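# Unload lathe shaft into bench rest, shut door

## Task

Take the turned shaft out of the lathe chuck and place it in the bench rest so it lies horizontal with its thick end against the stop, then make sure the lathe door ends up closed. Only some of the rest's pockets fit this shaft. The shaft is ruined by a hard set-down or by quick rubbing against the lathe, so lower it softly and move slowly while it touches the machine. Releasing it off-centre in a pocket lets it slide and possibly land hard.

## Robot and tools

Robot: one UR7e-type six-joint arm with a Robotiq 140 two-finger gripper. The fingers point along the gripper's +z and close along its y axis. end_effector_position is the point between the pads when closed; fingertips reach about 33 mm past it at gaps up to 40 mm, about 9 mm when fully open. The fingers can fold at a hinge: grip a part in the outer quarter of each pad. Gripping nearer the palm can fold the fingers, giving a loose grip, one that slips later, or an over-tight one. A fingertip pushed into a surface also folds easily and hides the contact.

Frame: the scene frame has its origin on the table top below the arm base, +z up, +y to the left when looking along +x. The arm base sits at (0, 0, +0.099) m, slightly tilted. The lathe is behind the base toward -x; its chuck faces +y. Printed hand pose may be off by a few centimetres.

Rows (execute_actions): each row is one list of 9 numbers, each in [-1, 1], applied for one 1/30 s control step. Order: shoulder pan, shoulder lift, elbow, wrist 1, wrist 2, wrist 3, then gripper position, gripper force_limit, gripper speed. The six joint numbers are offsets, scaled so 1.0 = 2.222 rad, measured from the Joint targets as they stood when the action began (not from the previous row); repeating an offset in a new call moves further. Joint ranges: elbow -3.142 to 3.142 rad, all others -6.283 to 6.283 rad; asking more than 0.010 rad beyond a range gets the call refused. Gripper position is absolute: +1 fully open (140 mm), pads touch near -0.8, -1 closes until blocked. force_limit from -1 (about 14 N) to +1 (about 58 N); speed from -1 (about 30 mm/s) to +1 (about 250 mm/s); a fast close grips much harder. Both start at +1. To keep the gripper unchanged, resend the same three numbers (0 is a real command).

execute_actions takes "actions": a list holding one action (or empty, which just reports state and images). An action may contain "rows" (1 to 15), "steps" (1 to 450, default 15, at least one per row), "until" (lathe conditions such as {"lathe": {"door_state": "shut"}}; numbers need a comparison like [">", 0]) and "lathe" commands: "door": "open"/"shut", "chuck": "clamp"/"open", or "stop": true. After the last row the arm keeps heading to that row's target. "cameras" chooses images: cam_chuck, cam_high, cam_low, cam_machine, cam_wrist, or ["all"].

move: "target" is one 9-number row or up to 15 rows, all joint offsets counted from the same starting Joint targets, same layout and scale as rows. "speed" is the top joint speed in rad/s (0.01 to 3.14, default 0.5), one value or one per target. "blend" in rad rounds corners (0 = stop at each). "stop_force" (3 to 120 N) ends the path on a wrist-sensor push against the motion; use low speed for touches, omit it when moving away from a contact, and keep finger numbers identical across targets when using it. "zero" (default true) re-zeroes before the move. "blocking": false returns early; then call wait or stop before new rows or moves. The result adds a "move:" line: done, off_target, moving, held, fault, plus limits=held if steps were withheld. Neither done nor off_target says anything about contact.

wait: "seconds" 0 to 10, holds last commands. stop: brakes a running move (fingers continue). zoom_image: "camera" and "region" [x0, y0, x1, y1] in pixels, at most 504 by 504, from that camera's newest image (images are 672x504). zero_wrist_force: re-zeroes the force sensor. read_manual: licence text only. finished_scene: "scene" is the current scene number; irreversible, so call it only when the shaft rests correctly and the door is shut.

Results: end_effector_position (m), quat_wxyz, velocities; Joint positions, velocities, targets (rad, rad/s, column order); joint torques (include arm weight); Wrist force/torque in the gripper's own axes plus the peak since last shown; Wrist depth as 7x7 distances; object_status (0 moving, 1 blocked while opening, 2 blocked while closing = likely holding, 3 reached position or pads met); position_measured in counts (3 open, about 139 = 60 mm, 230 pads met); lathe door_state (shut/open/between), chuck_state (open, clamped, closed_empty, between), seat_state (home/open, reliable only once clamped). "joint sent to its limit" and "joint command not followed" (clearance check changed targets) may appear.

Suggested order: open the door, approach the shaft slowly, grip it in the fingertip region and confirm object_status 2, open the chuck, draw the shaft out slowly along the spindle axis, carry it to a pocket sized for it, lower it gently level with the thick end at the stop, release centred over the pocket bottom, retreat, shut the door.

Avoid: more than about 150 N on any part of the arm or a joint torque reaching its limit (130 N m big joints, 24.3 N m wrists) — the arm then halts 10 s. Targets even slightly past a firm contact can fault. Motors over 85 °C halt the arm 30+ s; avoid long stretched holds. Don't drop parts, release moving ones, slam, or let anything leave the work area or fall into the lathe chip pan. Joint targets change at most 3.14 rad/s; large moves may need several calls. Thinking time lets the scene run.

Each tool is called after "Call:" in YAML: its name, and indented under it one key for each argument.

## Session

Call:
execute_actions:
  actions:
    - {"lathe": {"door": "open"}, "steps": 3}
  cameras: ["all"]

Call:
zoom_image:
  camera: "cam_wrist"
  region: [200, 100, 600, 504]

Call:
zoom_image:
  camera: "cam_high"
  region: [180, 150, 420, 390]

Call:
zoom_image:
  camera: "cam_chuck"
  region: [220, 50, 620, 370]

Scene clock: 0.30 s.
end_effector_position=(+0.3078, +0.0121, +0.3029) position_measured=3 object_status=3 end_effector_quat_wxyz=(-0.006, -0.031, +0.999, -0.006)
Joint positions: [-0.381 -2.106 2.13 -1.595 -1.571 -0.482]
Joint torques (N m): [0.41 -3.83 -25.01 -2.7 0.27 0.1]
Wrist force (N): [0.3 0.5 0.4]
Wrist torque (N m): [0.11 -0.08 0.00]
Wrist force, peak (N): [0.3 0.5 0.4]
Wrist depth (mm): [392 388 386 383 385 382 383 / 410 409 407 404 404 401 402 / 433 433 431 425 426 428 423 / 452 450 454 444 435 439 435 / - 125 484 472 464 479 107 / - 521 517 497 495 503 512 / - 556 548 530 527 544 539]
Joint targets: [-0.381 -2.106 2.130 -1.595 -1.571 -0.482]
Tool commands: gripper/position=+1.0 gripper/force_limit=+1.0 gripper/speed=+1.0
lathe: door_state=between chuck_state=clamped seat_state=home
camera_calibration:
cam_wrist: T_world_to_cam=[[-0.0789041, 0.996471, -0.0286452, 0.0267575], [0.940823, 0.0839364, 0.32834, -0.386531], [0.329585, -0.00104268, -0.944125, 0.326553], [0, 0, 0, 1]] pos_world=[0.258142, 0.00612147, 0.435987]

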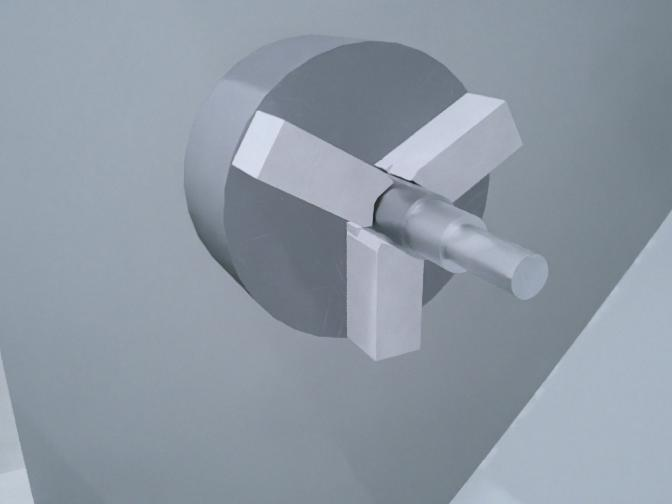

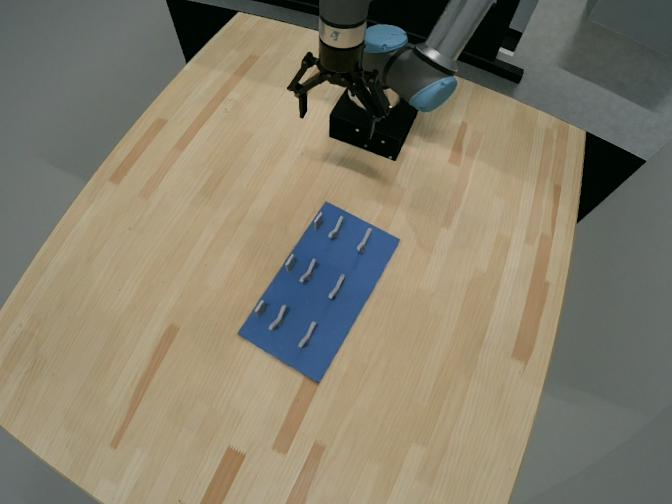

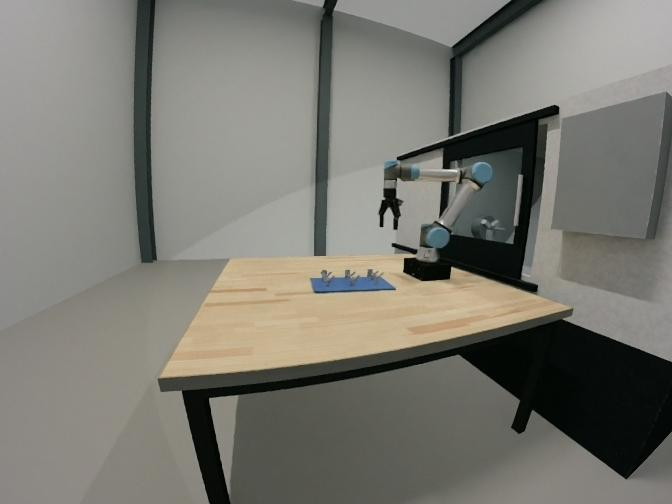

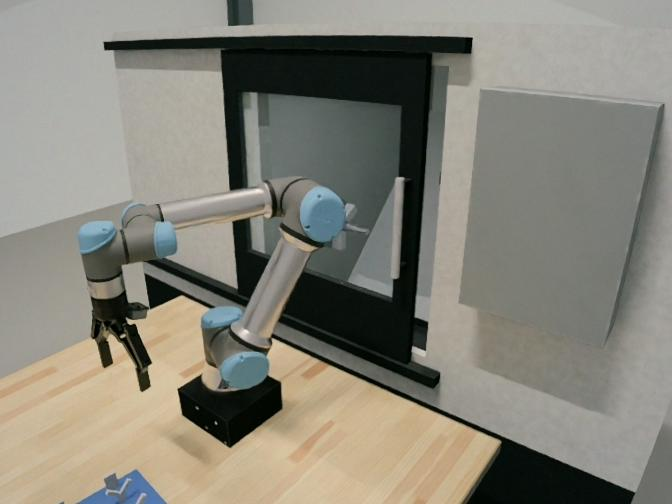

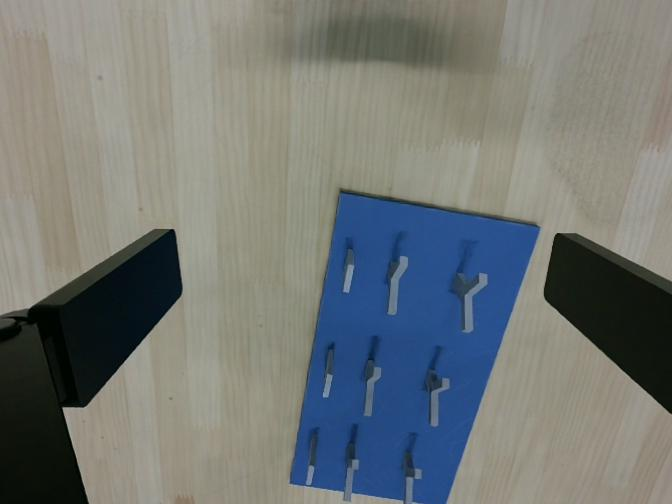

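Scaled by 1.248 from the camera's 672x504 image, which has a finer 960x720 frame.

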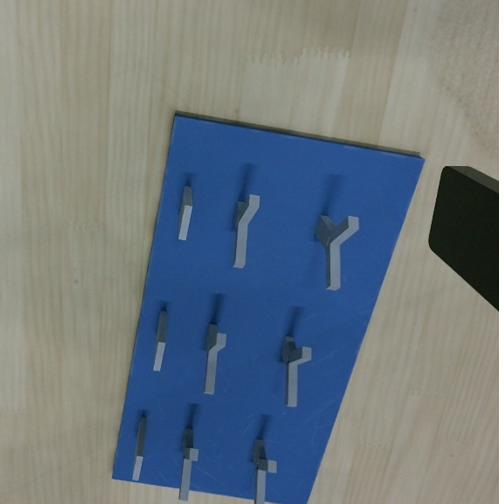

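Scaled by 2.100 from the camera's 672x504 image, which has a finer 960x720 frame.

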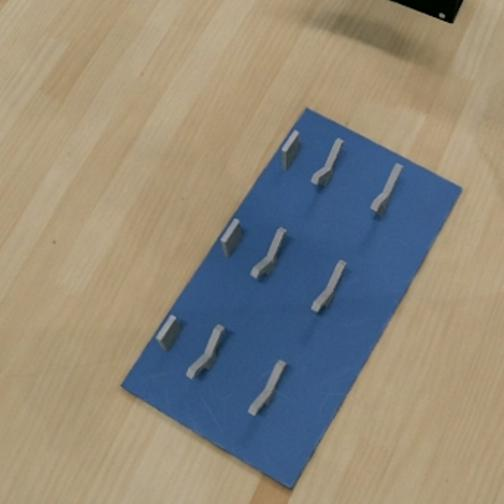

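Scaled by 1.260 from the camera's 672x504 image, which has a finer 960x720 frame.

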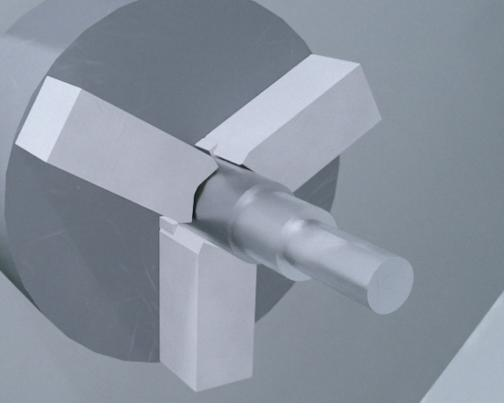

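Call:
move:
  target: [0.4028,0.4816,-0.2489,-0.2326,-0.27,0.924,1,1,1]
  speed: 1.0
  cameras: ["cam_wrist"]

Call:
zoom_image:
  camera: "cam_wrist"
  region: [180, 140, 340, 340]

Call:
zoom_image:
  camera: "cam_wrist"
  region: [320, 220, 500, 400]

Call:
zoom_image:
  camera: "cam_wrist"
  region: [0, 120, 180, 300]

Scene clock: 18.03 s.
end_effector_position=(+0.6004, +0.2613, +0.1583) position_measured=3 object_status=3 end_effector_quat_wxyz=(+0.251, +0.495, +0.816, -0.162)
Joint positions: [0.514 -1.036 1.577 -2.112 -2.171 1.571]
Joint torques (N m): [6.68 -34.94 -30.06 -4.08 -2.86 1.52]
Wrist force (N): [-1.0 0.9 -1.1]
Wrist torque (N m): [0.09 0.32 -0.19]
Wrist force, peak (N): [0.1 1.9 -0.9]
Wrist depth (mm): [223 227 232 230 228 226 226 / 260 257 259 269 265 262 262 / 311 308 295 302 315 312 310 / 389 344 377 358 374 375 353 / - 125 530 520 514 544 107 / - 798 779 790 755 686 - / - 3443 - 4591 4006 4006 -]
Joint targets: [0.514 -1.036 1.577 -2.112 -2.171 1.571]
lathe: door_state=open chuck_state=clamped seat_state=home
move: done
camera_calibration:
cam_wrist: T_world_to_cam=[[0.886675, 0.46075, -0.0389567, -0.640829], [0.295191, -0.49919, 0.814661, -0.172255], [0.355908, -0.733838, -0.578628, 0.211691], [0, 0, 0, 1]] pos_world=[0.543713, 0.364621, 0.237855]
Images, in order (width x height): cam_wrist 672x504.

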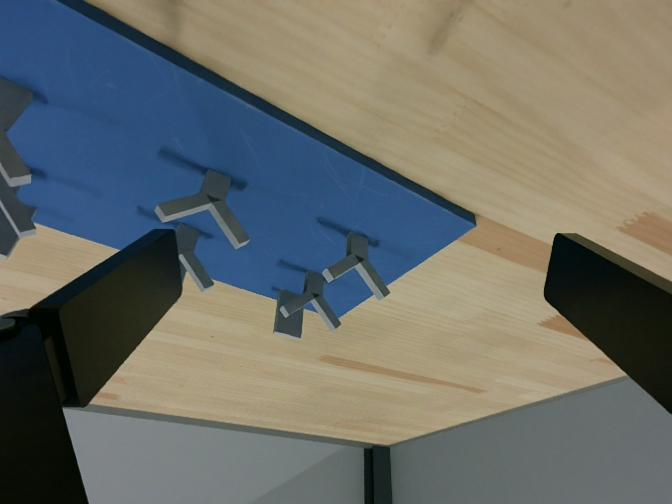

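Scaled by 2.520 from the camera's 672x504 image, which has a finer 960x720 frame.

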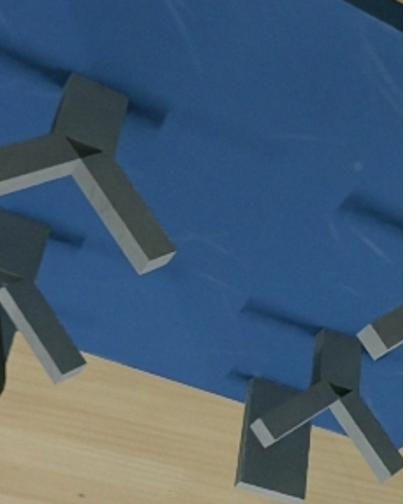

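Scaled by 2.800 from the camera's 672x504 image, which has a finer 960x720 frame.

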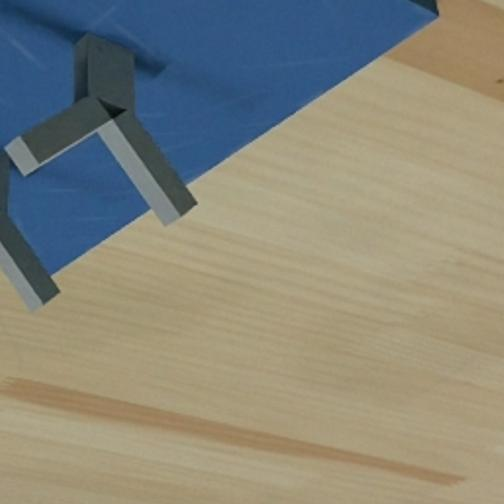

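Scaled by 2.800 from the camera's 672x504 image, which has a finer 960x720 frame.

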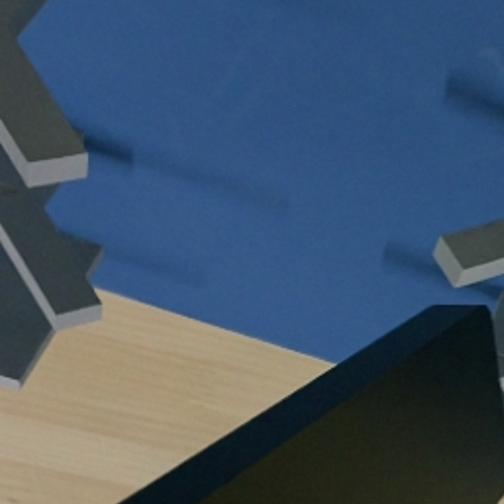

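Call:
move:
  target: [0.1737,-0.4815,0.2489,0.586,0.977,0,1,1,1]
  speed: 1.4

Call:
move:
  target:
    - [0.495,-0.1773,0.1215,0.4095,0.707,0,1,1,1]
    - [0.9946,-0.1773,0.1215,0.4095,0.675,0,1,1,1]
  speed: [1.4,1.0]
  blend: [0.2,0]

Scene clock: 61.60 s.
end_effector_position=(-0.1717, +0.4819, +0.5427) position_measured=3 object_status=3 end_effector_quat_wxyz=(+0.706, -0.485, -0.514, +0.033)
Joint positions: [0.9 -2.106 2.13 -0.81 0 1.571]
Joint torques (N m): [7.64 -12.41 -17.92 -0.06 3.59 1.41]
Wrist force (N): [2.3 -2.4 2.6]
Wrist torque (N m): [-0.80 -0.29 0.36]
Wrist force, peak (N): [2.6 -3.9 3.1]
Wrist depth (mm): [319 365 398 457 725 3443 3018 / - 331 - 420 - 2978 2395 / 389 - - 394 - 2119 1985 / 387 145 - - - 650 1608 / - 125 464 - - - 107 / - 396 448 451 539 - 112 / - 709 433 477 527 599 672]
Joint targets: [0.900 -2.106 2.130 -0.810 0.000 1.571]
lathe: door_state=open chuck_state=clamped seat_state=home
move: done

Scene clock: 64.77 s.
end_effector_position=(-0.3663, -0.1247, +0.4608) position_measured=3 object_status=3 end_effector_quat_wxyz=(+0.499, -0.501, -0.494, +0.506)
Joint positions: [3.11 -2.5 2.4 0.1 1.5 1.571]
Joint torques (N m): [9.29 3.4 -16.64 -1.01 -1.54 1.42]
Wrist force (N): [0.7 -2.9 1.3]
Wrist torque (N m): [-1.04 0.17 0.30]
Wrist force, peak (N): [2.1 -3.1 3.3]
Wrist depth (mm): [841 1102 1252 1044 - 672 614 / - - 1344 1091 825 700 614 / 752 - 1459 1020 580 704 624 / 727 134 - - 507 491 130 / - 117 - - 494 - 107 / - - 403 - - - - / - 342 337 337 333 343 339]
Joint targets: [3.110 -2.500 2.400 0.100 1.500 1.571]
lathe: door_state=open chuck_state=clamped seat_state=home
move: done

Call:
move:
  target: [0.048,0.5664,-0.1698,-0.3965,0.0476,0,1,1,1]
  speed: 0.7
  cameras: ["cam_wrist"]

Call:
zoom_image:
  camera: "cam_wrist"
  region: [260, 40, 440, 240]

Call:
zoom_image:
  camera: "cam_wrist"
  region: [260, 200, 460, 400]

Scene clock: 71.43 s.
end_effector_position=(-0.7198, -0.1459, +0.2975) position_measured=3 object_status=3 end_effector_quat_wxyz=(+0.499, -0.500, -0.494, +0.506)
Joint positions: [3.217 -1.242 2.023 -0.781 1.605 1.571]
Joint torques (N m): [7.79 -23.55 -28.07 -3.52 2.12 1.34]
Wrist force (N): [0.8 -2.2 1.2]
Wrist torque (N m): [-0.92 0.12 0.35]
Wrist force, peak (N): [0.3 -3.9 1.5]
Wrist depth (mm): [- 1006 594 477 432 358 319 / 934 - - 192 461 379 328 / 1075 1085 - 200 481 404 338 / - 135 - 207 232 379 332 / - 117 186 201 219 218 107 / - - 154 188 200 201 - / - - 162 161 161 175 -]
Joint targets: [3.217 -1.241 2.023 -0.781 1.606 1.571]
lathe: door_state=open chuck_state=clamped seat_state=home
move: done
camera_calibration:
cam_wrist: T_world_to_cam=[[-0.0269583, 0.00385278, -0.999629, 0.284284], [0.340569, -0.940132, -0.012808, 0.115346], [-0.939833, -0.340788, 0.0240322, -0.591327], [0, 0, 0, 1]] pos_world=[-0.587368, -0.094172, 0.299867]
Images, in order (width x height): cam_wrist 672x504.

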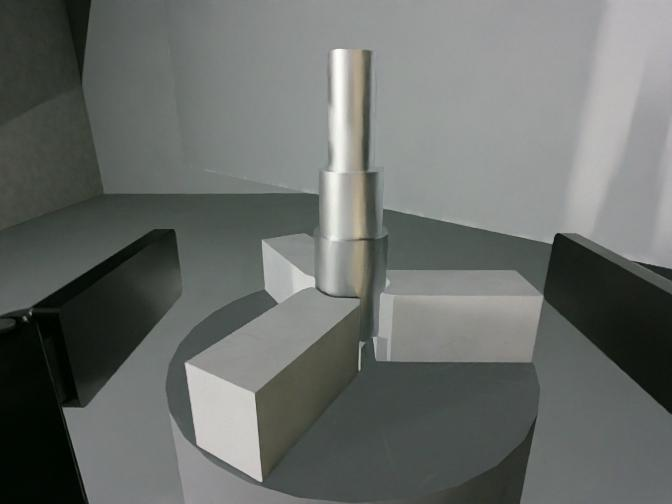

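Scaled by 2.520 from the camera's 672x504 image, which has a finer 960x720 frame.

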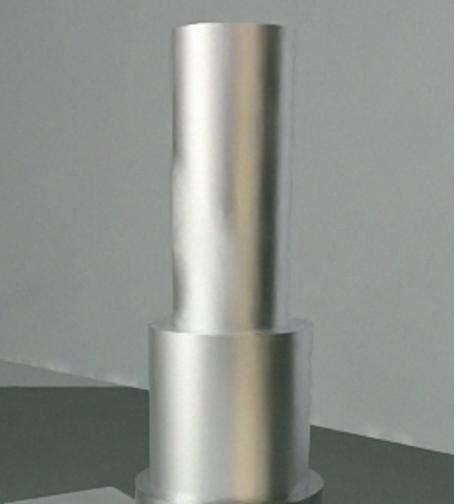

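Scaled by 2.520 from the camera's 672x504 image, which has a finer 960x720 frame.

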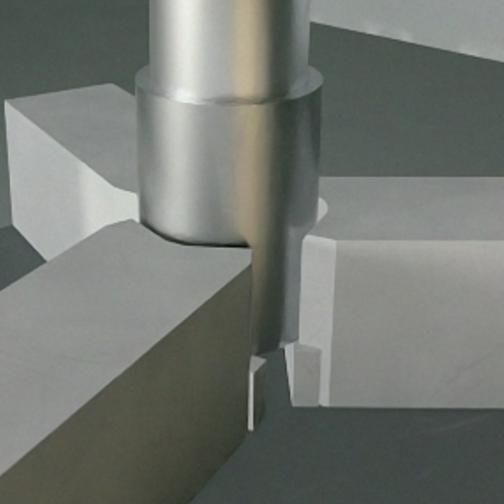

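Call:
move:
  target: [-0.00896,0.04721,-0.07687,0.02957,-0.009,0,1,1,1]
  speed: 0.15
  stop_force: 12
  cameras: ["cam_wrist"]

Call:
zoom_image:
  camera: "cam_wrist"
  region: [160, 120, 580, 400]

Scene clock: 108.73 s.
end_effector_position=(-0.7816, -0.1386, +0.3003) position_measured=3 object_status=3 end_effector_quat_wxyz=(+0.499, -0.500, -0.494, +0.506)
Joint positions: [3.197 -1.136 1.852 -0.715 1.586 1.571]
Joint torques (N m): [-6.08 -27.94 -27.42 -0.63 -1.64 1.55]
Wrist force (N): [0.9 -2.7 1.4]
Wrist torque (N m): [-1.00 0.09 0.35]
Wrist force, peak (N): [0.9 -3.1 1.7]
Wrist depth (mm): [946 975 589 447 391 328 286 / - 1025 639 132 394 340 296 / - 1075 635 140 407 342 306 / - 135 - 143 407 379 306 / - 117 233 151 164 186 107 / - 202 212 156 165 162 159 / - 170 120 130 168 167 167]
Joint targets: [3.197 -1.136 1.852 -0.715 1.586 1.571]
lathe: door_state=open chuck_state=clamped seat_state=home
move: done
camera_calibration:
cam_wrist: T_world_to_cam=[[-0.0271471, 0.00378548, -0.999624, 0.28526], [0.340655, -0.940101, -0.0128114, 0.143351], [-0.939796, -0.340875, 0.0242315, -0.647033], [0, 0, 0, 1]] pos_world=[-0.649168, -0.0868725, 0.302667]
Images, in order (width x height): cam_wrist 672x504.

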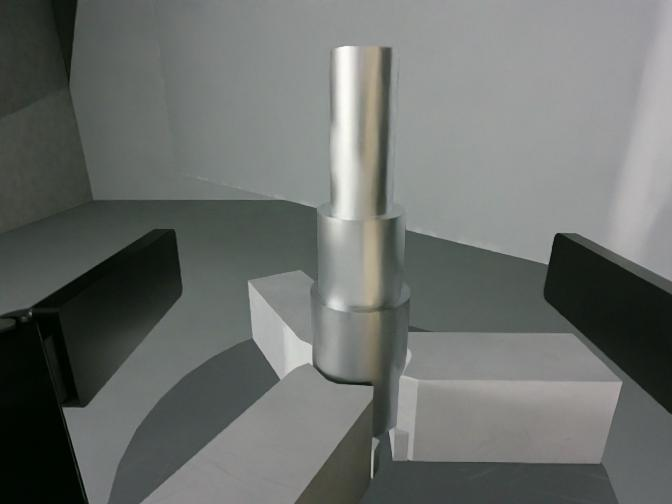

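Scaled by 1.200 from the camera's 672x504 image, which has a finer 960x720 frame.

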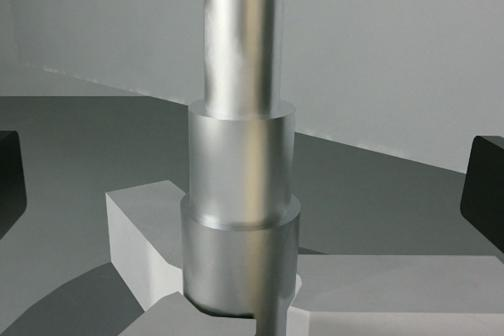

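Call:
execute_actions:
  actions:
    - {"rows": [[0,-0.00015,0,0,0,0,-1,0,-1]], "steps": 165}
  cameras: ["cam_wrist", "cam_chuck"]

Scene clock: 118.47 s.
end_effector_position=(-0.7816, -0.1386, +0.3006) position_measured=180 object_status=2 end_effector_quat_wxyz=(+0.499, -0.500, -0.494, +0.506)
Joint positions: [3.197 -1.137 1.852 -0.715 1.586 1.571]
Joint torques (N m): [-5.99 -15.8 -12.66 -1.03 -1.6 1.61]
Wrist force (N): [2.0 -18.9 -28.0]
Wrist torque (N m): [-0.74 0.16 -0.31]
Wrist force, peak (N): [1.9 -15.4 -30.6]
Wrist depth (mm): [1020 971 615 440 383 325 287 / 1070 1015 617 132 397 342 294 / - - 760 140 405 358 306 / - - 816 143 147 363 315 / - - 90 148 133 94 - / - - - 154 165 67 71 / - 65 - 137 169 - -]
Joint targets: [3.197 -1.137 1.852 -0.715 1.586 1.571]
lathe: door_state=open chuck_state=clamped seat_state=home
camera_calibration:
cam_wrist: T_world_to_cam=[[-0.0274962, 0.00387503, -0.999614, 0.285338], [0.340647, -0.940101, -0.0130144, 0.143413], [-0.939789, -0.340874, 0.0245292, -0.647127], [0, 0, 0, 1]] pos_world=[-0.64917, -0.086872, 0.302968]
Images, in order (width x height): cam_chuck 672x504, cam_wrist 672x504.

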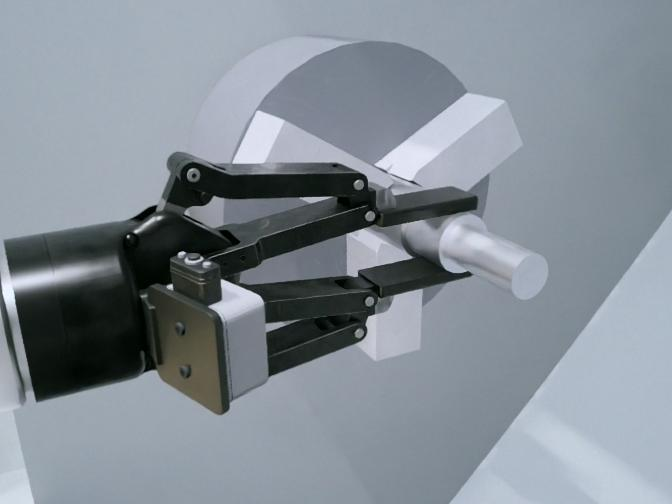

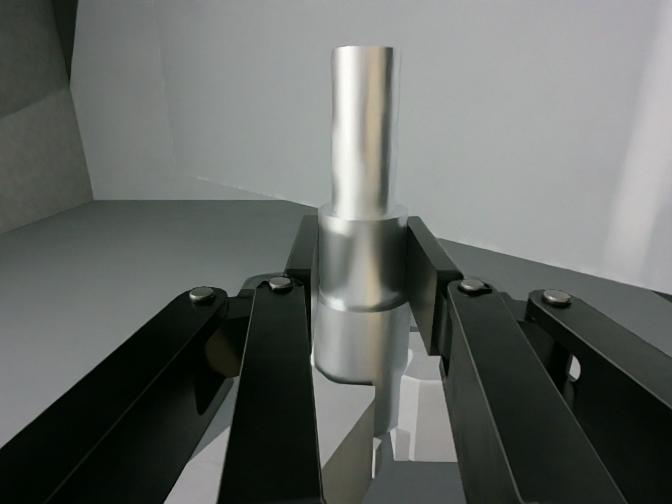

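Call:
execute_actions:
  actions:
    - {"rows": [[0,-0.00042,0.00018,0.00024,0,0,-1,0,-1]], "steps": 15}

Scene clock: 122.17 s.
end_effector_position=(-0.7814, -0.1386, +0.3009) position_measured=180 object_status=2 end_effector_quat_wxyz=(+0.499, -0.500, -0.494, +0.506)
Joint positions: [3.197 -1.138 1.852 -0.715 1.585 1.571]
Joint torques (N m): [-4.17 -48.12 -5.48 0.61 -0.95 1.5]
Wrist force (N): [-1.7 -0.8 22.4]
Wrist torque (N m): [-0.95 0.40 -0.28]
Wrist force, peak (N): [1.7 -19.0 -28.4]
Wrist depth (mm): [1020 988 583 452 383 327 288 / 966 1025 635 132 397 342 295 / - 1119 678 141 421 350 306 / - - - 144 147 365 314 / - - 90 148 132 94 - / - - - 155 165 67 71 / - - - 143 169 - -]
Joint targets: [3.197 -1.138 1.852 -0.715 1.586 1.571]
lathe: door_state=open chuck_state=clamped seat_state=home

Call:
execute_actions:
  actions:
    - {"rows": [[0,0.0001,-0.00014,0.00004,0,0,-0.98,1,-1]], "steps": 30}

Scene clock: 130.70 s.
end_effector_position=(-0.7815, -0.1386, +0.3009) position_measured=182 object_status=2 end_effector_quat_wxyz=(+0.499, -0.500, -0.494, +0.506)
Joint positions: [3.197 -1.137 1.852 -0.715 1.586 1.571]
Joint torques (N m): [4.07 -24.11 -30.81 -1.51 1.78 1.42]
Wrist force (N): [1.0 -8.3 -12.5]
Wrist torque (N m): [-0.89 0.26 -0.56]
Wrist force, peak (N): [-1.2 0.5 25.9]
Wrist depth (mm): [851 779 583 449 371 325 285 / 930 1113 637 132 396 343 296 / 988 - 668 141 409 358 304 / - - - 144 147 366 314 / - - 90 149 132 94 - / - - - 155 165 67 71 / - - - 143 169 - -]
Joint targets: [3.197 -1.137 1.852 -0.715 1.586 1.571]
lathe: door_state=open chuck_state=clamped seat_state=home

Good enough. Open chuck, then extract.

Call:
execute_actions:
  actions:
    - {"lathe": {"chuck": "open"}, "steps": 150, "until": {"lathe": {"chuck_state": "open"}}}
  cameras: ["cam_wrist"]

Call:
move:
  target:
    - [-0.01428,-0.00368,0.00556,-0.00188,-0.01428,0,-0.98,1,-1]
    - [-0.02869,-0.00698,0.01048,-0.00351,-0.02869,0,-0.98,1,-1]
    - [-0.05771,-0.01245,0.01847,-0.00602,-0.05771,0,-0.98,1,-1]
  speed: [0.015,0.02,0.06]
  blend: [0.004,0.004,0]
  stop_force: 25
  cameras: ["cam_wrist", "cam_chuck"]

Scene clock: 136.47 s.
end_effector_position=(-0.7815, -0.1386, +0.3008) position_measured=182 object_status=2 end_effector_quat_wxyz=(+0.499, -0.500, -0.494, +0.506)
Joint positions: [3.197 -1.137 1.852 -0.715 1.586 1.571]
Joint torques (N m): [3.5 -49.28 -24.34 -4.13 -2.19 1.24]
Wrist force (N): [3.8 1.5 2.2]
Wrist torque (N m): [-1.16 0.15 0.17]
Wrist force, peak (N): [0.9 -8.5 -13.3]
Wrist depth (mm): [988 768 561 449 383 328 289 / - - 594 132 385 342 297 / - - 652 141 398 341 306 / - - - 143 146 364 314 / - - 90 148 132 94 - / - - - 154 165 67 71 / - - - 144 169 - -]
Joint targets: [3.197 -1.137 1.852 -0.715 1.586 1.571]
Tool commands: gripper/position=-0.98 gripper/force_limit=+1.0 gripper/speed=-1.0
lathe: door_state=open chuck_state=open seat_state=home
camera_calibration:
cam_wrist: T_world_to_cam=[[-0.0274631, 0.00378068, -0.999616, 0.285554], [0.340649, -0.940102, -0.0129145, 0.143352], [-0.939789, -0.340873, 0.0245303, -0.647038], [0, 0, 0, 1]] pos_world=[-0.64907, -0.0868725, 0.303168]
Images, in order (width x height): cam_wrist 672x504.

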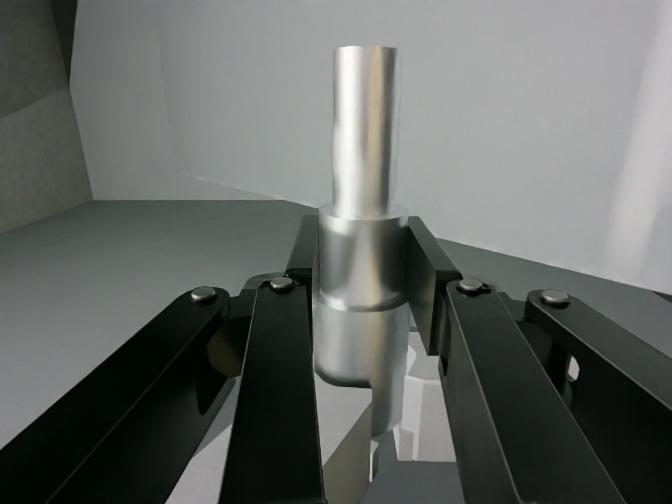

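Scene clock: 142.33 s.
end_effector_position=(-0.7815, -0.0786, +0.3010) position_measured=182 object_status=2 end_effector_quat_wxyz=(+0.499, -0.500, -0.494, +0.506)
Joint positions: [3.069 -1.165 1.893 -0.728 1.457 1.571]
Joint torques (N m): [-5.91 -47.79 -13.3 -4.8 -1.76 1.21]
Wrist force (N): [0.0 0.9 2.6]
Wrist torque (N m): [-1.10 0.33 0.28]
Wrist force, peak (N): [3.7 1.6 2.2]
Wrist depth (mm): [946 - 588 448 381 328 286 / - 1039 641 133 394 343 297 / - 1124 704 141 408 357 304 / - - - 144 147 364 317 / 644 - 90 148 132 94 309 / - - - 161 - 67 71 / - - - 221 - - -]
Joint targets: [3.069 -1.165 1.893 -0.728 1.457 1.571]
lathe: door_state=open chuck_state=open seat_state=open
move: done
camera_calibration:
cam_wrist: T_world_to_cam=[[-0.0274631, 0.00378068, -0.999616, 0.285427], [0.340649, -0.940102, -0.0129145, 0.199759], [-0.939789, -0.340873, 0.0245303, -0.626589], [0, 0, 0, 1]] pos_world=[-0.64907, -0.0268725, 0.303268]
Images, in order (width x height): cam_chuck 672x504, cam_wrist 672x504.

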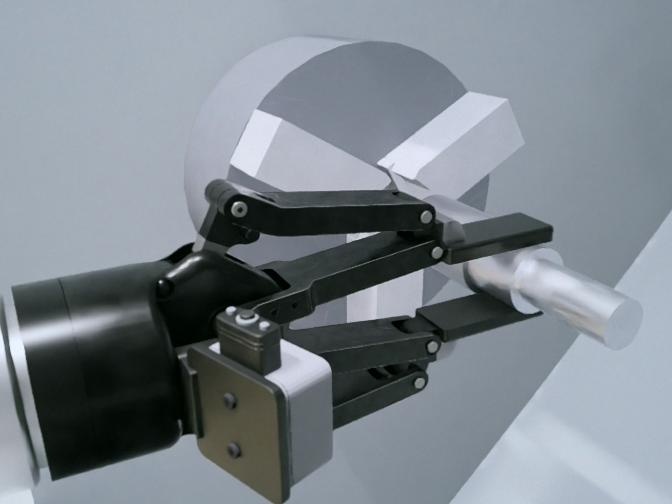

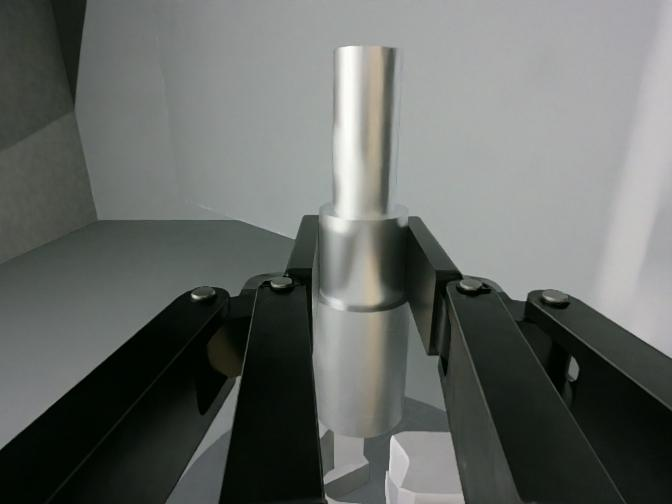

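Call:
move:
  target:
    - [-0.0761,-0.6013,0.2282,0.3735,0.0513,0,-0.98,1,-1]
    - [-0.7061,-0.6013,0.2282,0.3735,0.0513,0,-0.98,1,-1]
    - [-0.9761,-0.4239,0.1067,0.0927,-0.6557,0,-0.98,1,-1]
  speed: [0.7,1.0,1.0]
  blend: [0.3,0.3,0]

Call:
execute_actions:
  actions:
    - {"lathe": {"door": "shut"}, "steps": 1}

Call:
move:
  target:
    - [-0.27,0,0,-0.4820,-0.7070,0,-0.98,1,-1]
    - [-0.4267,0.2182,0.0383,-0.7384,-0.7069,-0.0006,-0.98,1,-1]
  speed: [0.9,0.6]
  blend: [0.15,0]
  cameras: ["cam_wrist", "cam_low"]

Call:
zoom_image:
  camera: "cam_wrist"
  region: [250, 20, 650, 420]

Scene clock: 166.20 s.
end_effector_position=(-0.1869, +0.4643, +0.5264) position_measured=182 object_status=2 end_effector_quat_wxyz=(+0.695, -0.554, -0.439, +0.133)
Joint positions: [0.9 -2.107 2.13 -0.522 0.001 1.571]
Joint torques (N m): [-5.46 4.93 -33.75 -2.97 -0.15 0.85]
Wrist force (N): [-0.4 0.4 3.4]
Wrist torque (N m): [-1.04 -0.10 0.32]
Wrist force, peak (N): [-0.1 2.6 3.7]
Wrist depth (mm): [- - - - - 3498 1836 / - 355 - 133 - 680 1900 / 321 - - 141 427 612 684 / 406 414 341 144 138 539 630 / 387 90 90 148 132 94 - / - - - 162 - 67 71 / - - - 433 - - -]
Joint targets: [0.900 -2.107 2.130 -0.522 0.000 1.571]
lathe: door_state=open chuck_state=open seat_state=open
move: done

Scene clock: 166.43 s.
end_effector_position=(-0.1868, +0.4643, +0.5263) position_measured=182 object_status=2 end_effector_quat_wxyz=(+0.695, -0.554, -0.439, +0.133)
Joint positions: [0.9 -2.107 2.13 -0.522 0 1.571]
Joint torques (N m): [-6.31 5.03 -34.05 -2.98 -0.16 0.94]
Wrist force (N): [-0.8 0.2 3.1]
Wrist torque (N m): [-1.09 0.00 0.32]
Wrist force, peak (N): [-0.6 0.4 3.3]
Wrist depth (mm): [- 371 412 130 - 2592 2182 / 332 344 - 133 - 697 1852 / - - - 141 - 650 686 / 407 421 335 143 138 596 639 / 391 90 90 149 131 94 600 / - - - 161 - 67 71 / - - - 430 - - -]
Joint targets: [0.900 -2.107 2.130 -0.522 0.000 1.571]
Tool commands: gripper/position=-0.98 gripper/force_limit=+1.0 gripper/speed=-1.0
lathe: door_state=between chuck_state=open seat_state=open

Scene clock: 169.93 s.
end_effector_position=(+0.4134, +0.0984, +0.1496) position_measured=182 object_status=2 end_effector_quat_wxyz=(+0.000, +0.737, +0.676, -0.009)
Joint positions: [-0.048 -1.622 2.215 -2.162 -1.57 1.57]
Joint torques (N m): [-7.7 -12.16 -14.51 -4.82 -0.74 -1.67]
Wrist force (N): [-0.5 0.1 4.2]
Wrist torque (N m): [0.02 0.18 -0.03]
Wrist force, peak (N): [-1.5 1.7 5.7]
Wrist depth (mm): [252 252 246 235 237 237 236 / 265 266 258 134 249 249 247 / 283 281 276 142 263 265 263 / 300 299 294 143 148 277 279 / 316 90 90 149 131 94 292 / - - - 161 - 67 71 / - - - 366 - - -]
Joint targets: [-0.048 -1.622 2.215 -2.163 -1.570 1.570]
lathe: door_state=shut chuck_state=open seat_state=open
move: done
camera_calibration:
cam_wrist: T_world_to_cam=[[0.997181, -0.0696677, -0.0278539, -0.395434], [-0.055443, -0.934335, 0.352058, 0.0656783], [-0.050552, -0.349521, -0.935564, 0.337335], [0, 0, 0, 1]] pos_world=[0.415013, 0.151722, 0.281462]
Images, in order (width x height): cam_low 672x504, cam_wrist 672x504.

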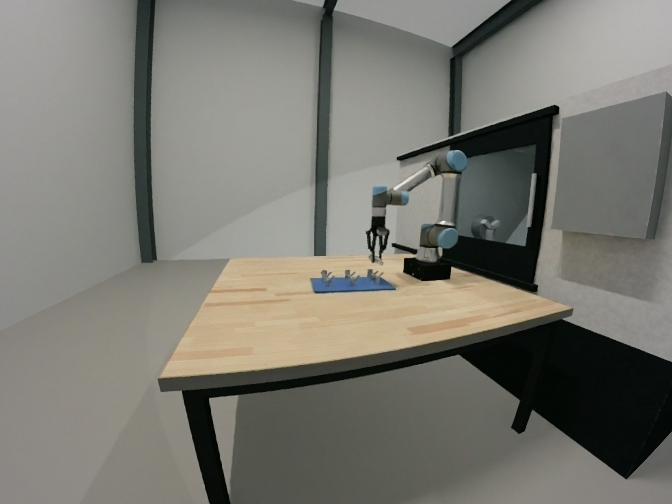

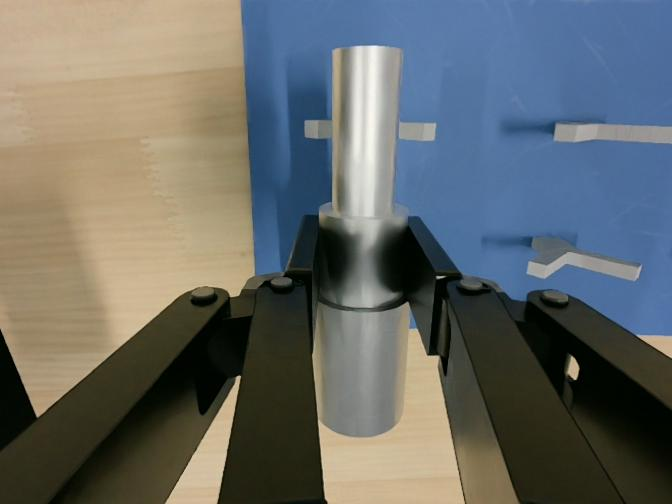

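Scaled by 1.260 from the camera's 672x504 image, which has a finer 960x720 frame.

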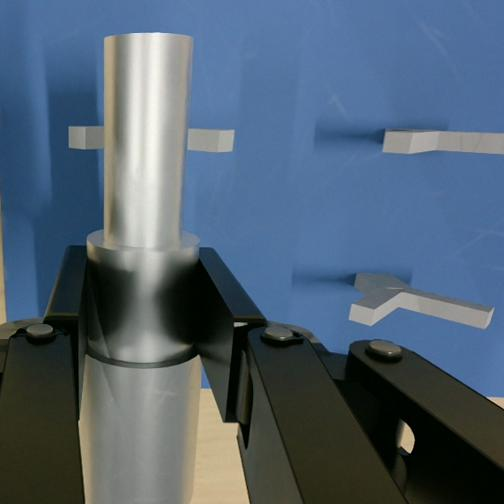

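Call:
move:
  target: [-0.00554,0.04077,0.02532,-0.06611,0,-0.0001,-0.98,1,-1]
  speed: 0.1
  stop_force: 6
  cameras: ["cam_wrist", "cam_low"]

Call:
zoom_image:
  camera: "cam_wrist"
  region: [250, 30, 470, 300]

Call:
zoom_image:
  camera: "cam_low"
  region: [310, 235, 400, 305]

Scene clock: 192.87 s.
end_effector_position=(+0.4171, +0.0924, +0.1046) position_measured=182 object_status=2 end_effector_quat_wxyz=(+0.000, +0.741, +0.671, -0.009)
Joint positions: [-0.06 -1.531 2.271 -2.31 -1.57 1.57]
Joint torques (N m): [-6.48 -13.62 -12.39 -4.52 1.71 -1.69]
Wrist force (N): [-0.3 -0.4 3.9]
Wrist torque (N m): [-0.07 0.13 0.00]
Wrist force, peak (N): [-0.6 -0.1 4.7]
Wrist depth (mm): [212 211 200 197 199 198 198 / 225 224 216 135 207 208 205 / 238 237 227 142 220 221 220 / 253 252 245 143 147 233 228 / 266 90 90 148 132 94 246 / - - - 162 - 67 71 / - - - 309 - - -]
Joint targets: [-0.060 -1.531 2.271 -2.310 -1.570 1.570]
lathe: door_state=shut chuck_state=open seat_state=open
move: done
camera_calibration:
cam_wrist: T_world_to_cam=[[0.996254, -0.08194, -0.0276503, -0.399233], [-0.0670043, -0.933516, 0.352219, 0.0808158], [-0.0546729, -0.349047, -0.935509, 0.294885], [0, 0, 0, 1]] pos_world=[0.419274, 0.145658, 0.236363]
Images, in order (width x height): cam_low 672x504, cam_wrist 672x504.

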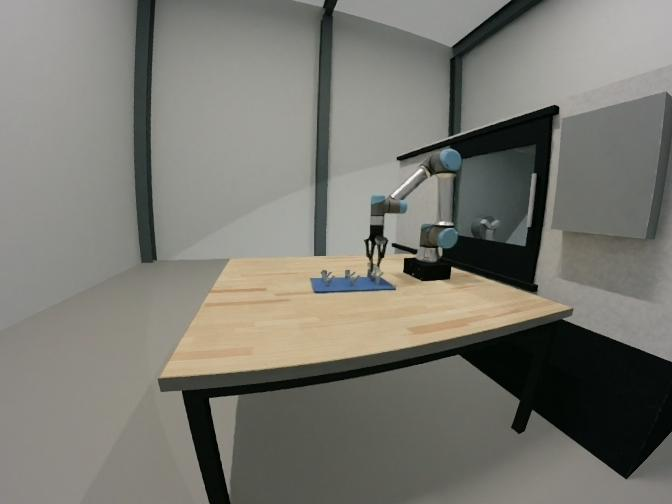

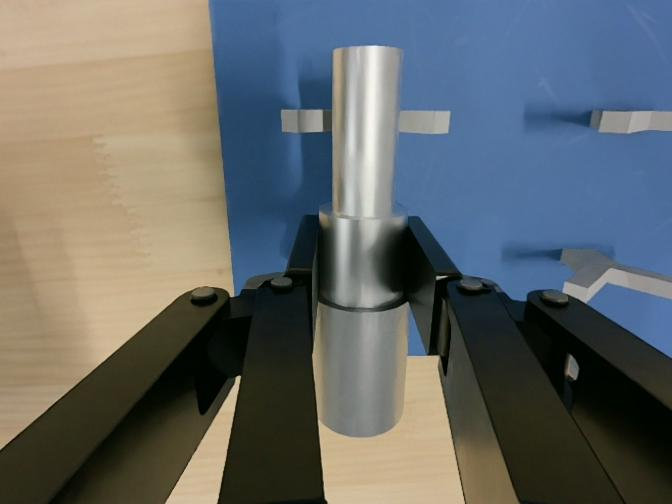

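Scaled by 1.867 from the camera's 672x504 image, which has a finer 960x720 frame.

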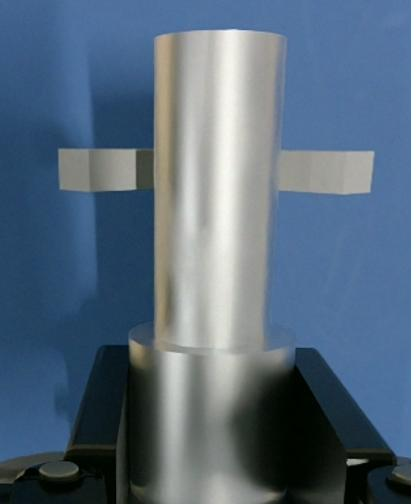

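Scaled by 5.600 from the camera's 672x504 image, which has a finer 960x720 frame.

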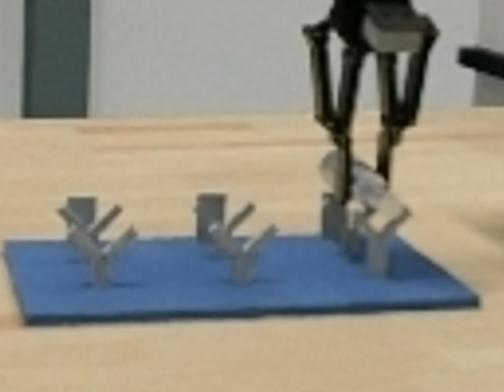

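Call:
move:
  target: [0.00223,0.01002,0.00494,-0.01496,0,0.00223,-0.98,1,-1]
  speed: 0.03
  stop_force: 4
  cameras: ["cam_wrist"]

Call:
zoom_image:
  camera: "cam_wrist"
  region: [250, 30, 470, 300]

Scene clock: 213.07 s.
end_effector_position=(+0.4170, +0.0942, +0.0946) position_measured=182 object_status=2 end_effector_quat_wxyz=(+0.000, +0.741, +0.671, -0.009)
Joint positions: [-0.055 -1.509 2.282 -2.343 -1.57 1.575]
Joint torques (N m): [7.9 -14.58 -11.11 -4.53 1.49 1.71]
Wrist force (N): [-0.6 -0.1 4.4]
Wrist torque (N m): [0.00 0.20 -0.08]
Wrist force, peak (N): [-0.8 0.1 4.8]
Wrist depth (mm): [203 203 192 187 190 188 188 / 215 214 202 135 196 199 196 / 227 227 217 142 210 211 211 / 243 242 227 144 149 224 221 / 255 90 90 149 132 94 235 / - - - 162 - 67 71 / - - - 295 - - -]
Joint targets: [-0.055 -1.509 2.282 -2.343 -1.570 1.575]
lathe: door_state=shut chuck_state=open seat_state=open
move: done
camera_calibration:
cam_wrist: T_world_to_cam=[[0.996254, -0.08194, -0.0276503, -0.399254], [-0.0670043, -0.933516, 0.352219, 0.0861049], [-0.0546729, -0.349047, -0.935509, 0.286187], [0, 0, 0, 1]] pos_world=[0.419174, 0.147558, 0.226363]
Images, in order (width x height): cam_wrist 672x504.

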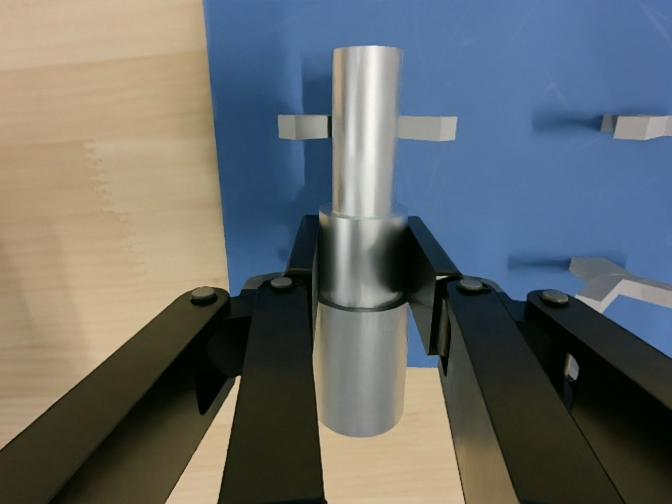

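Scaled by 1.867 from the camera's 672x504 image, which has a finer 960x720 frame.

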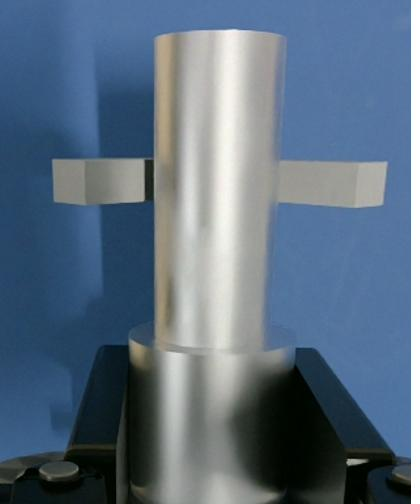

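Call:
move:
  target: [-0.00999,-0.00296,0.00324,-0.00028,0,-0.00999,-0.98,1,-1]
  speed: 0.01
  stop_force: 4
  cameras: ["cam_wrist"]

Scene clock: 226.17 s.
end_effector_position=(+0.4168, +0.0928, +0.0946) position_measured=182 object_status=2 end_effector_quat_wxyz=(+0.000, +0.741, +0.671, -0.009)
Joint positions: [-0.059 -1.51 2.284 -2.343 -1.57 1.571]
Joint torques (N m): [6.16 -13.55 -27.91 -2.8 -2.94 1.64]
Wrist force (N): [4.0 -0.1 3.0]
Wrist torque (N m): [0.01 0.03 0.06]
Wrist force, peak (N): [7.0 0.0 2.8]
Wrist depth (mm): [203 203 193 188 190 188 188 / 216 215 202 135 197 200 196 / 228 228 217 142 211 212 211 / 242 242 228 144 149 224 221 / 257 90 90 149 132 94 236 / - - - 162 - 67 71 / - - - 298 - - -]
Joint targets: [-0.059 -1.510 2.284 -2.343 -1.570 1.571]
lathe: door_state=shut chuck_state=open seat_state=open
move: contact; the shoulder pan is farthest, 0.018 rad from its target
camera_calibration:
cam_wrist: T_world_to_cam=[[0.996254, -0.08194, -0.0276503, -0.399269], [-0.0670043, -0.933516, 0.352219, 0.0847913], [-0.0546729, -0.349047, -0.935509, 0.285693], [0, 0, 0, 1]] pos_world=[0.419074, 0.146158, 0.226363]
Images, in order (width x height): cam_wrist 672x504.

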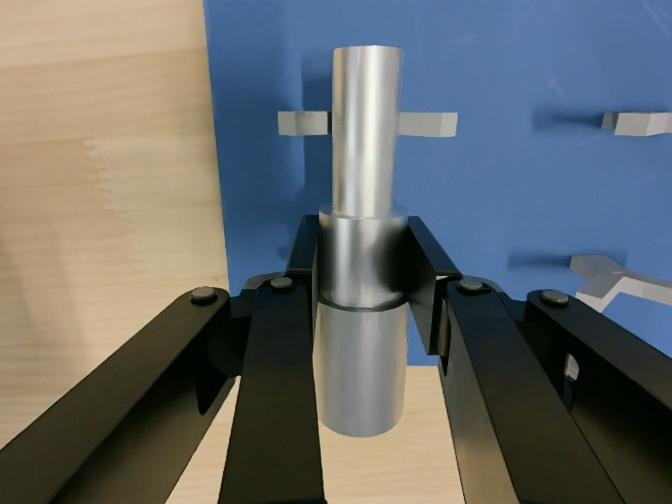

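Call:
execute_actions:
  actions:
    - {"rows": [[0.00036,0,0,0,0,0.00036,-0.98,1,-1]], "steps": 12}

Call:
move:
  target: [0,0.00684,0.00374,-0.01058,0,0,-0.98,1,-1]
  speed: 0.01
  stop_force: 3.5
  cameras: ["cam_wrist"]

Scene clock: 237.23 s.
end_effector_position=(+0.4168, +0.0931, +0.0946) position_measured=182 object_status=2 end_effector_quat_wxyz=(+0.000, +0.741, +0.671, -0.009)
Joint positions: [-0.058 -1.51 2.284 -2.343 -1.57 1.572]
Joint torques (N m): [7.36 -14.47 -27.88 -2.59 -1.39 1.67]
Wrist force (N): [-0.4 -0.2 4.1]
Wrist torque (N m): [-0.05 0.16 -0.04]
Wrist force, peak (N): [4.2 -0.9 3.7]
Wrist depth (mm): [203 202 193 188 189 188 189 / 215 214 202 135 198 199 197 / 228 226 217 142 210 211 210 / 241 242 229 143 149 224 221 / 256 90 90 149 131 94 236 / - - - 162 - 67 71 / - - - 296 - - -]
Joint targets: [-0.058 -1.510 2.284 -2.343 -1.570 1.572]
lathe: door_state=shut chuck_state=open seat_state=open

Scene clock: 239.90 s.
end_effector_position=(+0.4167, +0.0931, +0.0907) position_measured=182 object_status=2 end_effector_quat_wxyz=(+0.000, +0.741, +0.671, -0.009)
Joint positions: [-0.058 -1.502 2.288 -2.356 -1.57 1.572]
Joint torques (N m): [7.48 -30.86 -25.76 -1.01 -0.15 1.34]
Wrist force (N): [0.7 1.6 1.2]
Wrist torque (N m): [-0.03 0.31 0.07]
Wrist force, peak (N): [-0.5 0.0 4.7]
Wrist depth (mm): [200 199 188 185 185 184 185 / 211 210 198 135 193 195 193 / 223 223 213 142 209 207 207 / 238 237 225 143 146 220 217 / 252 90 90 149 132 94 232 / - - - 161 - 67 71 / - - - 293 - - -]
Joint targets: [-0.058 -1.502 2.288 -2.356 -1.570 1.572]
lathe: door_state=shut chuck_state=open seat_state=open
move: contact; the wrist 1 is farthest, 0.011 rad from its target
camera_calibration:
cam_wrist: T_world_to_cam=[[0.996254, -0.08194, -0.0276503, -0.39925], [-0.0670043, -0.933516, 0.352219, 0.0864031], [-0.0546729, -0.349047, -0.935509, 0.282237], [0, 0, 0, 1]] pos_world=[0.418974, 0.146458, 0.222563]
Images, in order (width x height): cam_wrist 672x504.

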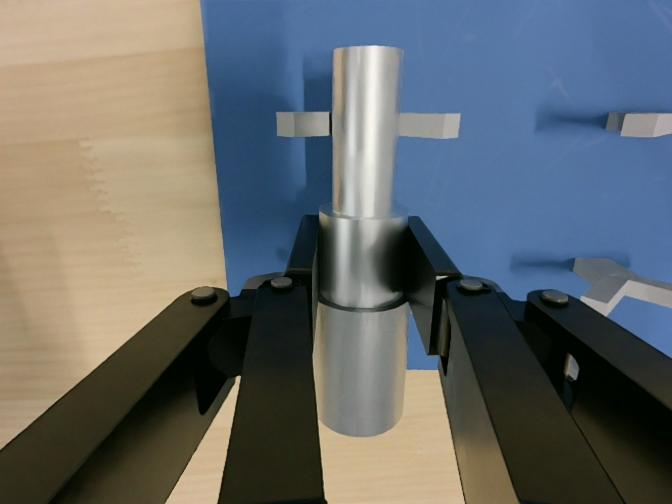

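Call:
execute_actions:
  actions:
    - {"rows": [[0,0.0002,0.00011,-0.0003,0,0,-0.98,1,-1]], "steps": 15}

Scene clock: 243.70 s.
end_effector_position=(+0.4167, +0.0931, +0.0905) position_measured=182 object_status=2 end_effector_quat_wxyz=(+0.000, +0.741, +0.671, -0.009)
Joint positions: [-0.058 -1.501 2.288 -2.357 -1.57 1.572]
Joint torques (N m): [6.91 -12.84 -7.39 -2.83 -0.13 0.93]
Wrist force (N): [-2.5 4.0 -0.5]
Wrist torque (N m): [0.03 0.55 0.14]
Wrist force, peak (N): [-2.5 4.0 -0.5]
Wrist depth (mm): [199 199 187 184 186 184 184 / 211 210 197 135 192 196 193 / 225 223 213 143 209 208 206 / 238 238 225 143 147 221 217 / 252 90 90 149 131 94 232 / - - - 162 - 67 71 / - - - 293 - - -]
Joint targets: [-0.058 -1.501 2.288 -2.357 -1.570 1.572]
lathe: door_state=shut chuck_state=open seat_state=open

Call:
execute_actions:
  actions:
    - {"rows": [[0,0.0001,0.00006,-0.00016,0,0.0022,-0.98,1,-1]], "steps": 15}

Scene clock: 249.57 s.
end_effector_position=(+0.4167, +0.0931, +0.0904) position_measured=182 object_status=2 end_effector_quat_wxyz=(+0.000, +0.743, +0.669, -0.009)
Joint positions: [-0.058 -1.501 2.289 -2.357 -1.57 1.577]
Joint torques (N m): [5.88 -12.64 -8.85 -3.52 -0.19 1.59]
Wrist force (N): [-0.6 2.2 0.3]
Wrist torque (N m): [0.00 0.42 0.03]
Wrist force, peak (N): [-2.5 4.4 -0.6]
Wrist depth (mm): [199 199 187 184 185 183 184 / 210 210 198 135 194 196 195 / 224 223 213 142 207 207 206 / 239 237 224 143 147 221 217 / 252 90 90 149 132 94 193 / - - - 162 - 67 71 / - - - 291 - - -]
Joint targets: [-0.058 -1.501 2.289 -2.357 -1.570 1.577]
lathe: door_state=shut chuck_state=open seat_state=open

Call:
execute_actions:
  actions:
    - {"rows": [[0,0.0004,-0.00011,-0.00028,0,0,-0.98,1,-1]], "steps": 15}

Scene clock: 254.93 s.
end_effector_position=(+0.4169, +0.0931, +0.0902) position_measured=182 object_status=2 end_effector_quat_wxyz=(+0.000, +0.743, +0.669, -0.009)
Joint positions: [-0.058 -1.5 2.288 -2.358 -1.57 1.577]
Joint torques (N m): [5.17 -12.74 -24.45 -3.3 -0.09 1.47]
Wrist force (N): [-0.1 2.4 -0.5]
Wrist torque (N m): [-0.03 0.38 0.05]
Wrist force, peak (N): [-1.1 3.4 -1.9]
Wrist depth (mm): [199 199 187 184 186 184 185 / 210 211 198 135 193 195 195 / 225 223 212 142 208 207 207 / 238 237 223 143 147 220 216 / 252 90 90 149 131 94 193 / - - - 161 - 67 71 / - - - 291 - - -]
Joint targets: [-0.058 -1.500 2.288 -2.358 -1.570 1.577]
lathe: door_state=shut chuck_state=open seat_state=open

Call:
execute_actions:
  actions:
    - {"rows": [[0,0.0003,-0.00002,-0.00029,0,0,-0.98,1,-1]], "steps": 15}

Scene clock: 258.17 s.
end_effector_position=(+0.4170, +0.0930, +0.0900) position_measured=182 object_status=2 end_effector_quat_wxyz=(+0.000, +0.743, +0.669, -0.009)
Joint positions: [-0.058 -1.5 2.288 -2.358 -1.57 1.577]
Joint torques (N m): [4.37 -11.65 -23.79 -3.09 -0.07 0.39]
Wrist force (N): [-0.4 3.1 -1.1]
Wrist torque (N m): [0.01 0.39 0.07]
Wrist force, peak (N): [-0.8 3.4 -1.4]
Wrist depth (mm): [199 197 187 184 185 184 184 / 211 210 198 135 193 194 194 / 223 223 211 143 207 206 206 / 237 237 223 143 147 220 217 / 251 90 90 148 131 94 193 / - - - 162 - 67 71 / - - - 291 - - -]
Joint targets: [-0.058 -1.500 2.288 -2.358 -1.570 1.577]
lathe: door_state=shut chuck_state=open seat_state=open

Call:
execute_actions:
  actions:
    - {"rows": [[0,0.0003,-0.00033,0.00003,0,0,-0.98,1,-1]], "steps": 15}

Scene clock: 267.40 s.
end_effector_position=(+0.4173, +0.0930, +0.0900) position_measured=182 object_status=2 end_effector_quat_wxyz=(+0.000, +0.743, +0.669, -0.009)
Joint positions: [-0.058 -1.499 2.288 -2.358 -1.57 1.577]
Joint torques (N m): [3.27 -12.73 -28.68 -2.32 -0.05 -0.69]
Wrist force (N): [-1.9 -4.5 -1.2]
Wrist torque (N m): [0.03 0.47 -0.28]
Wrist force, peak (N): [-1.9 -4.5 -1.2]
Wrist depth (mm): [199 198 187 184 185 183 183 / 211 210 197 134 193 195 194 / 224 223 212 142 208 207 206 / 237 236 223 143 147 219 216 / 251 90 90 149 131 94 193 / - - - 162 - 67 71 / - - - 292 - - -]
Joint targets: [-0.058 -1.499 2.288 -2.358 -1.570 1.577]
lathe: door_state=shut chuck_state=open seat_state=open


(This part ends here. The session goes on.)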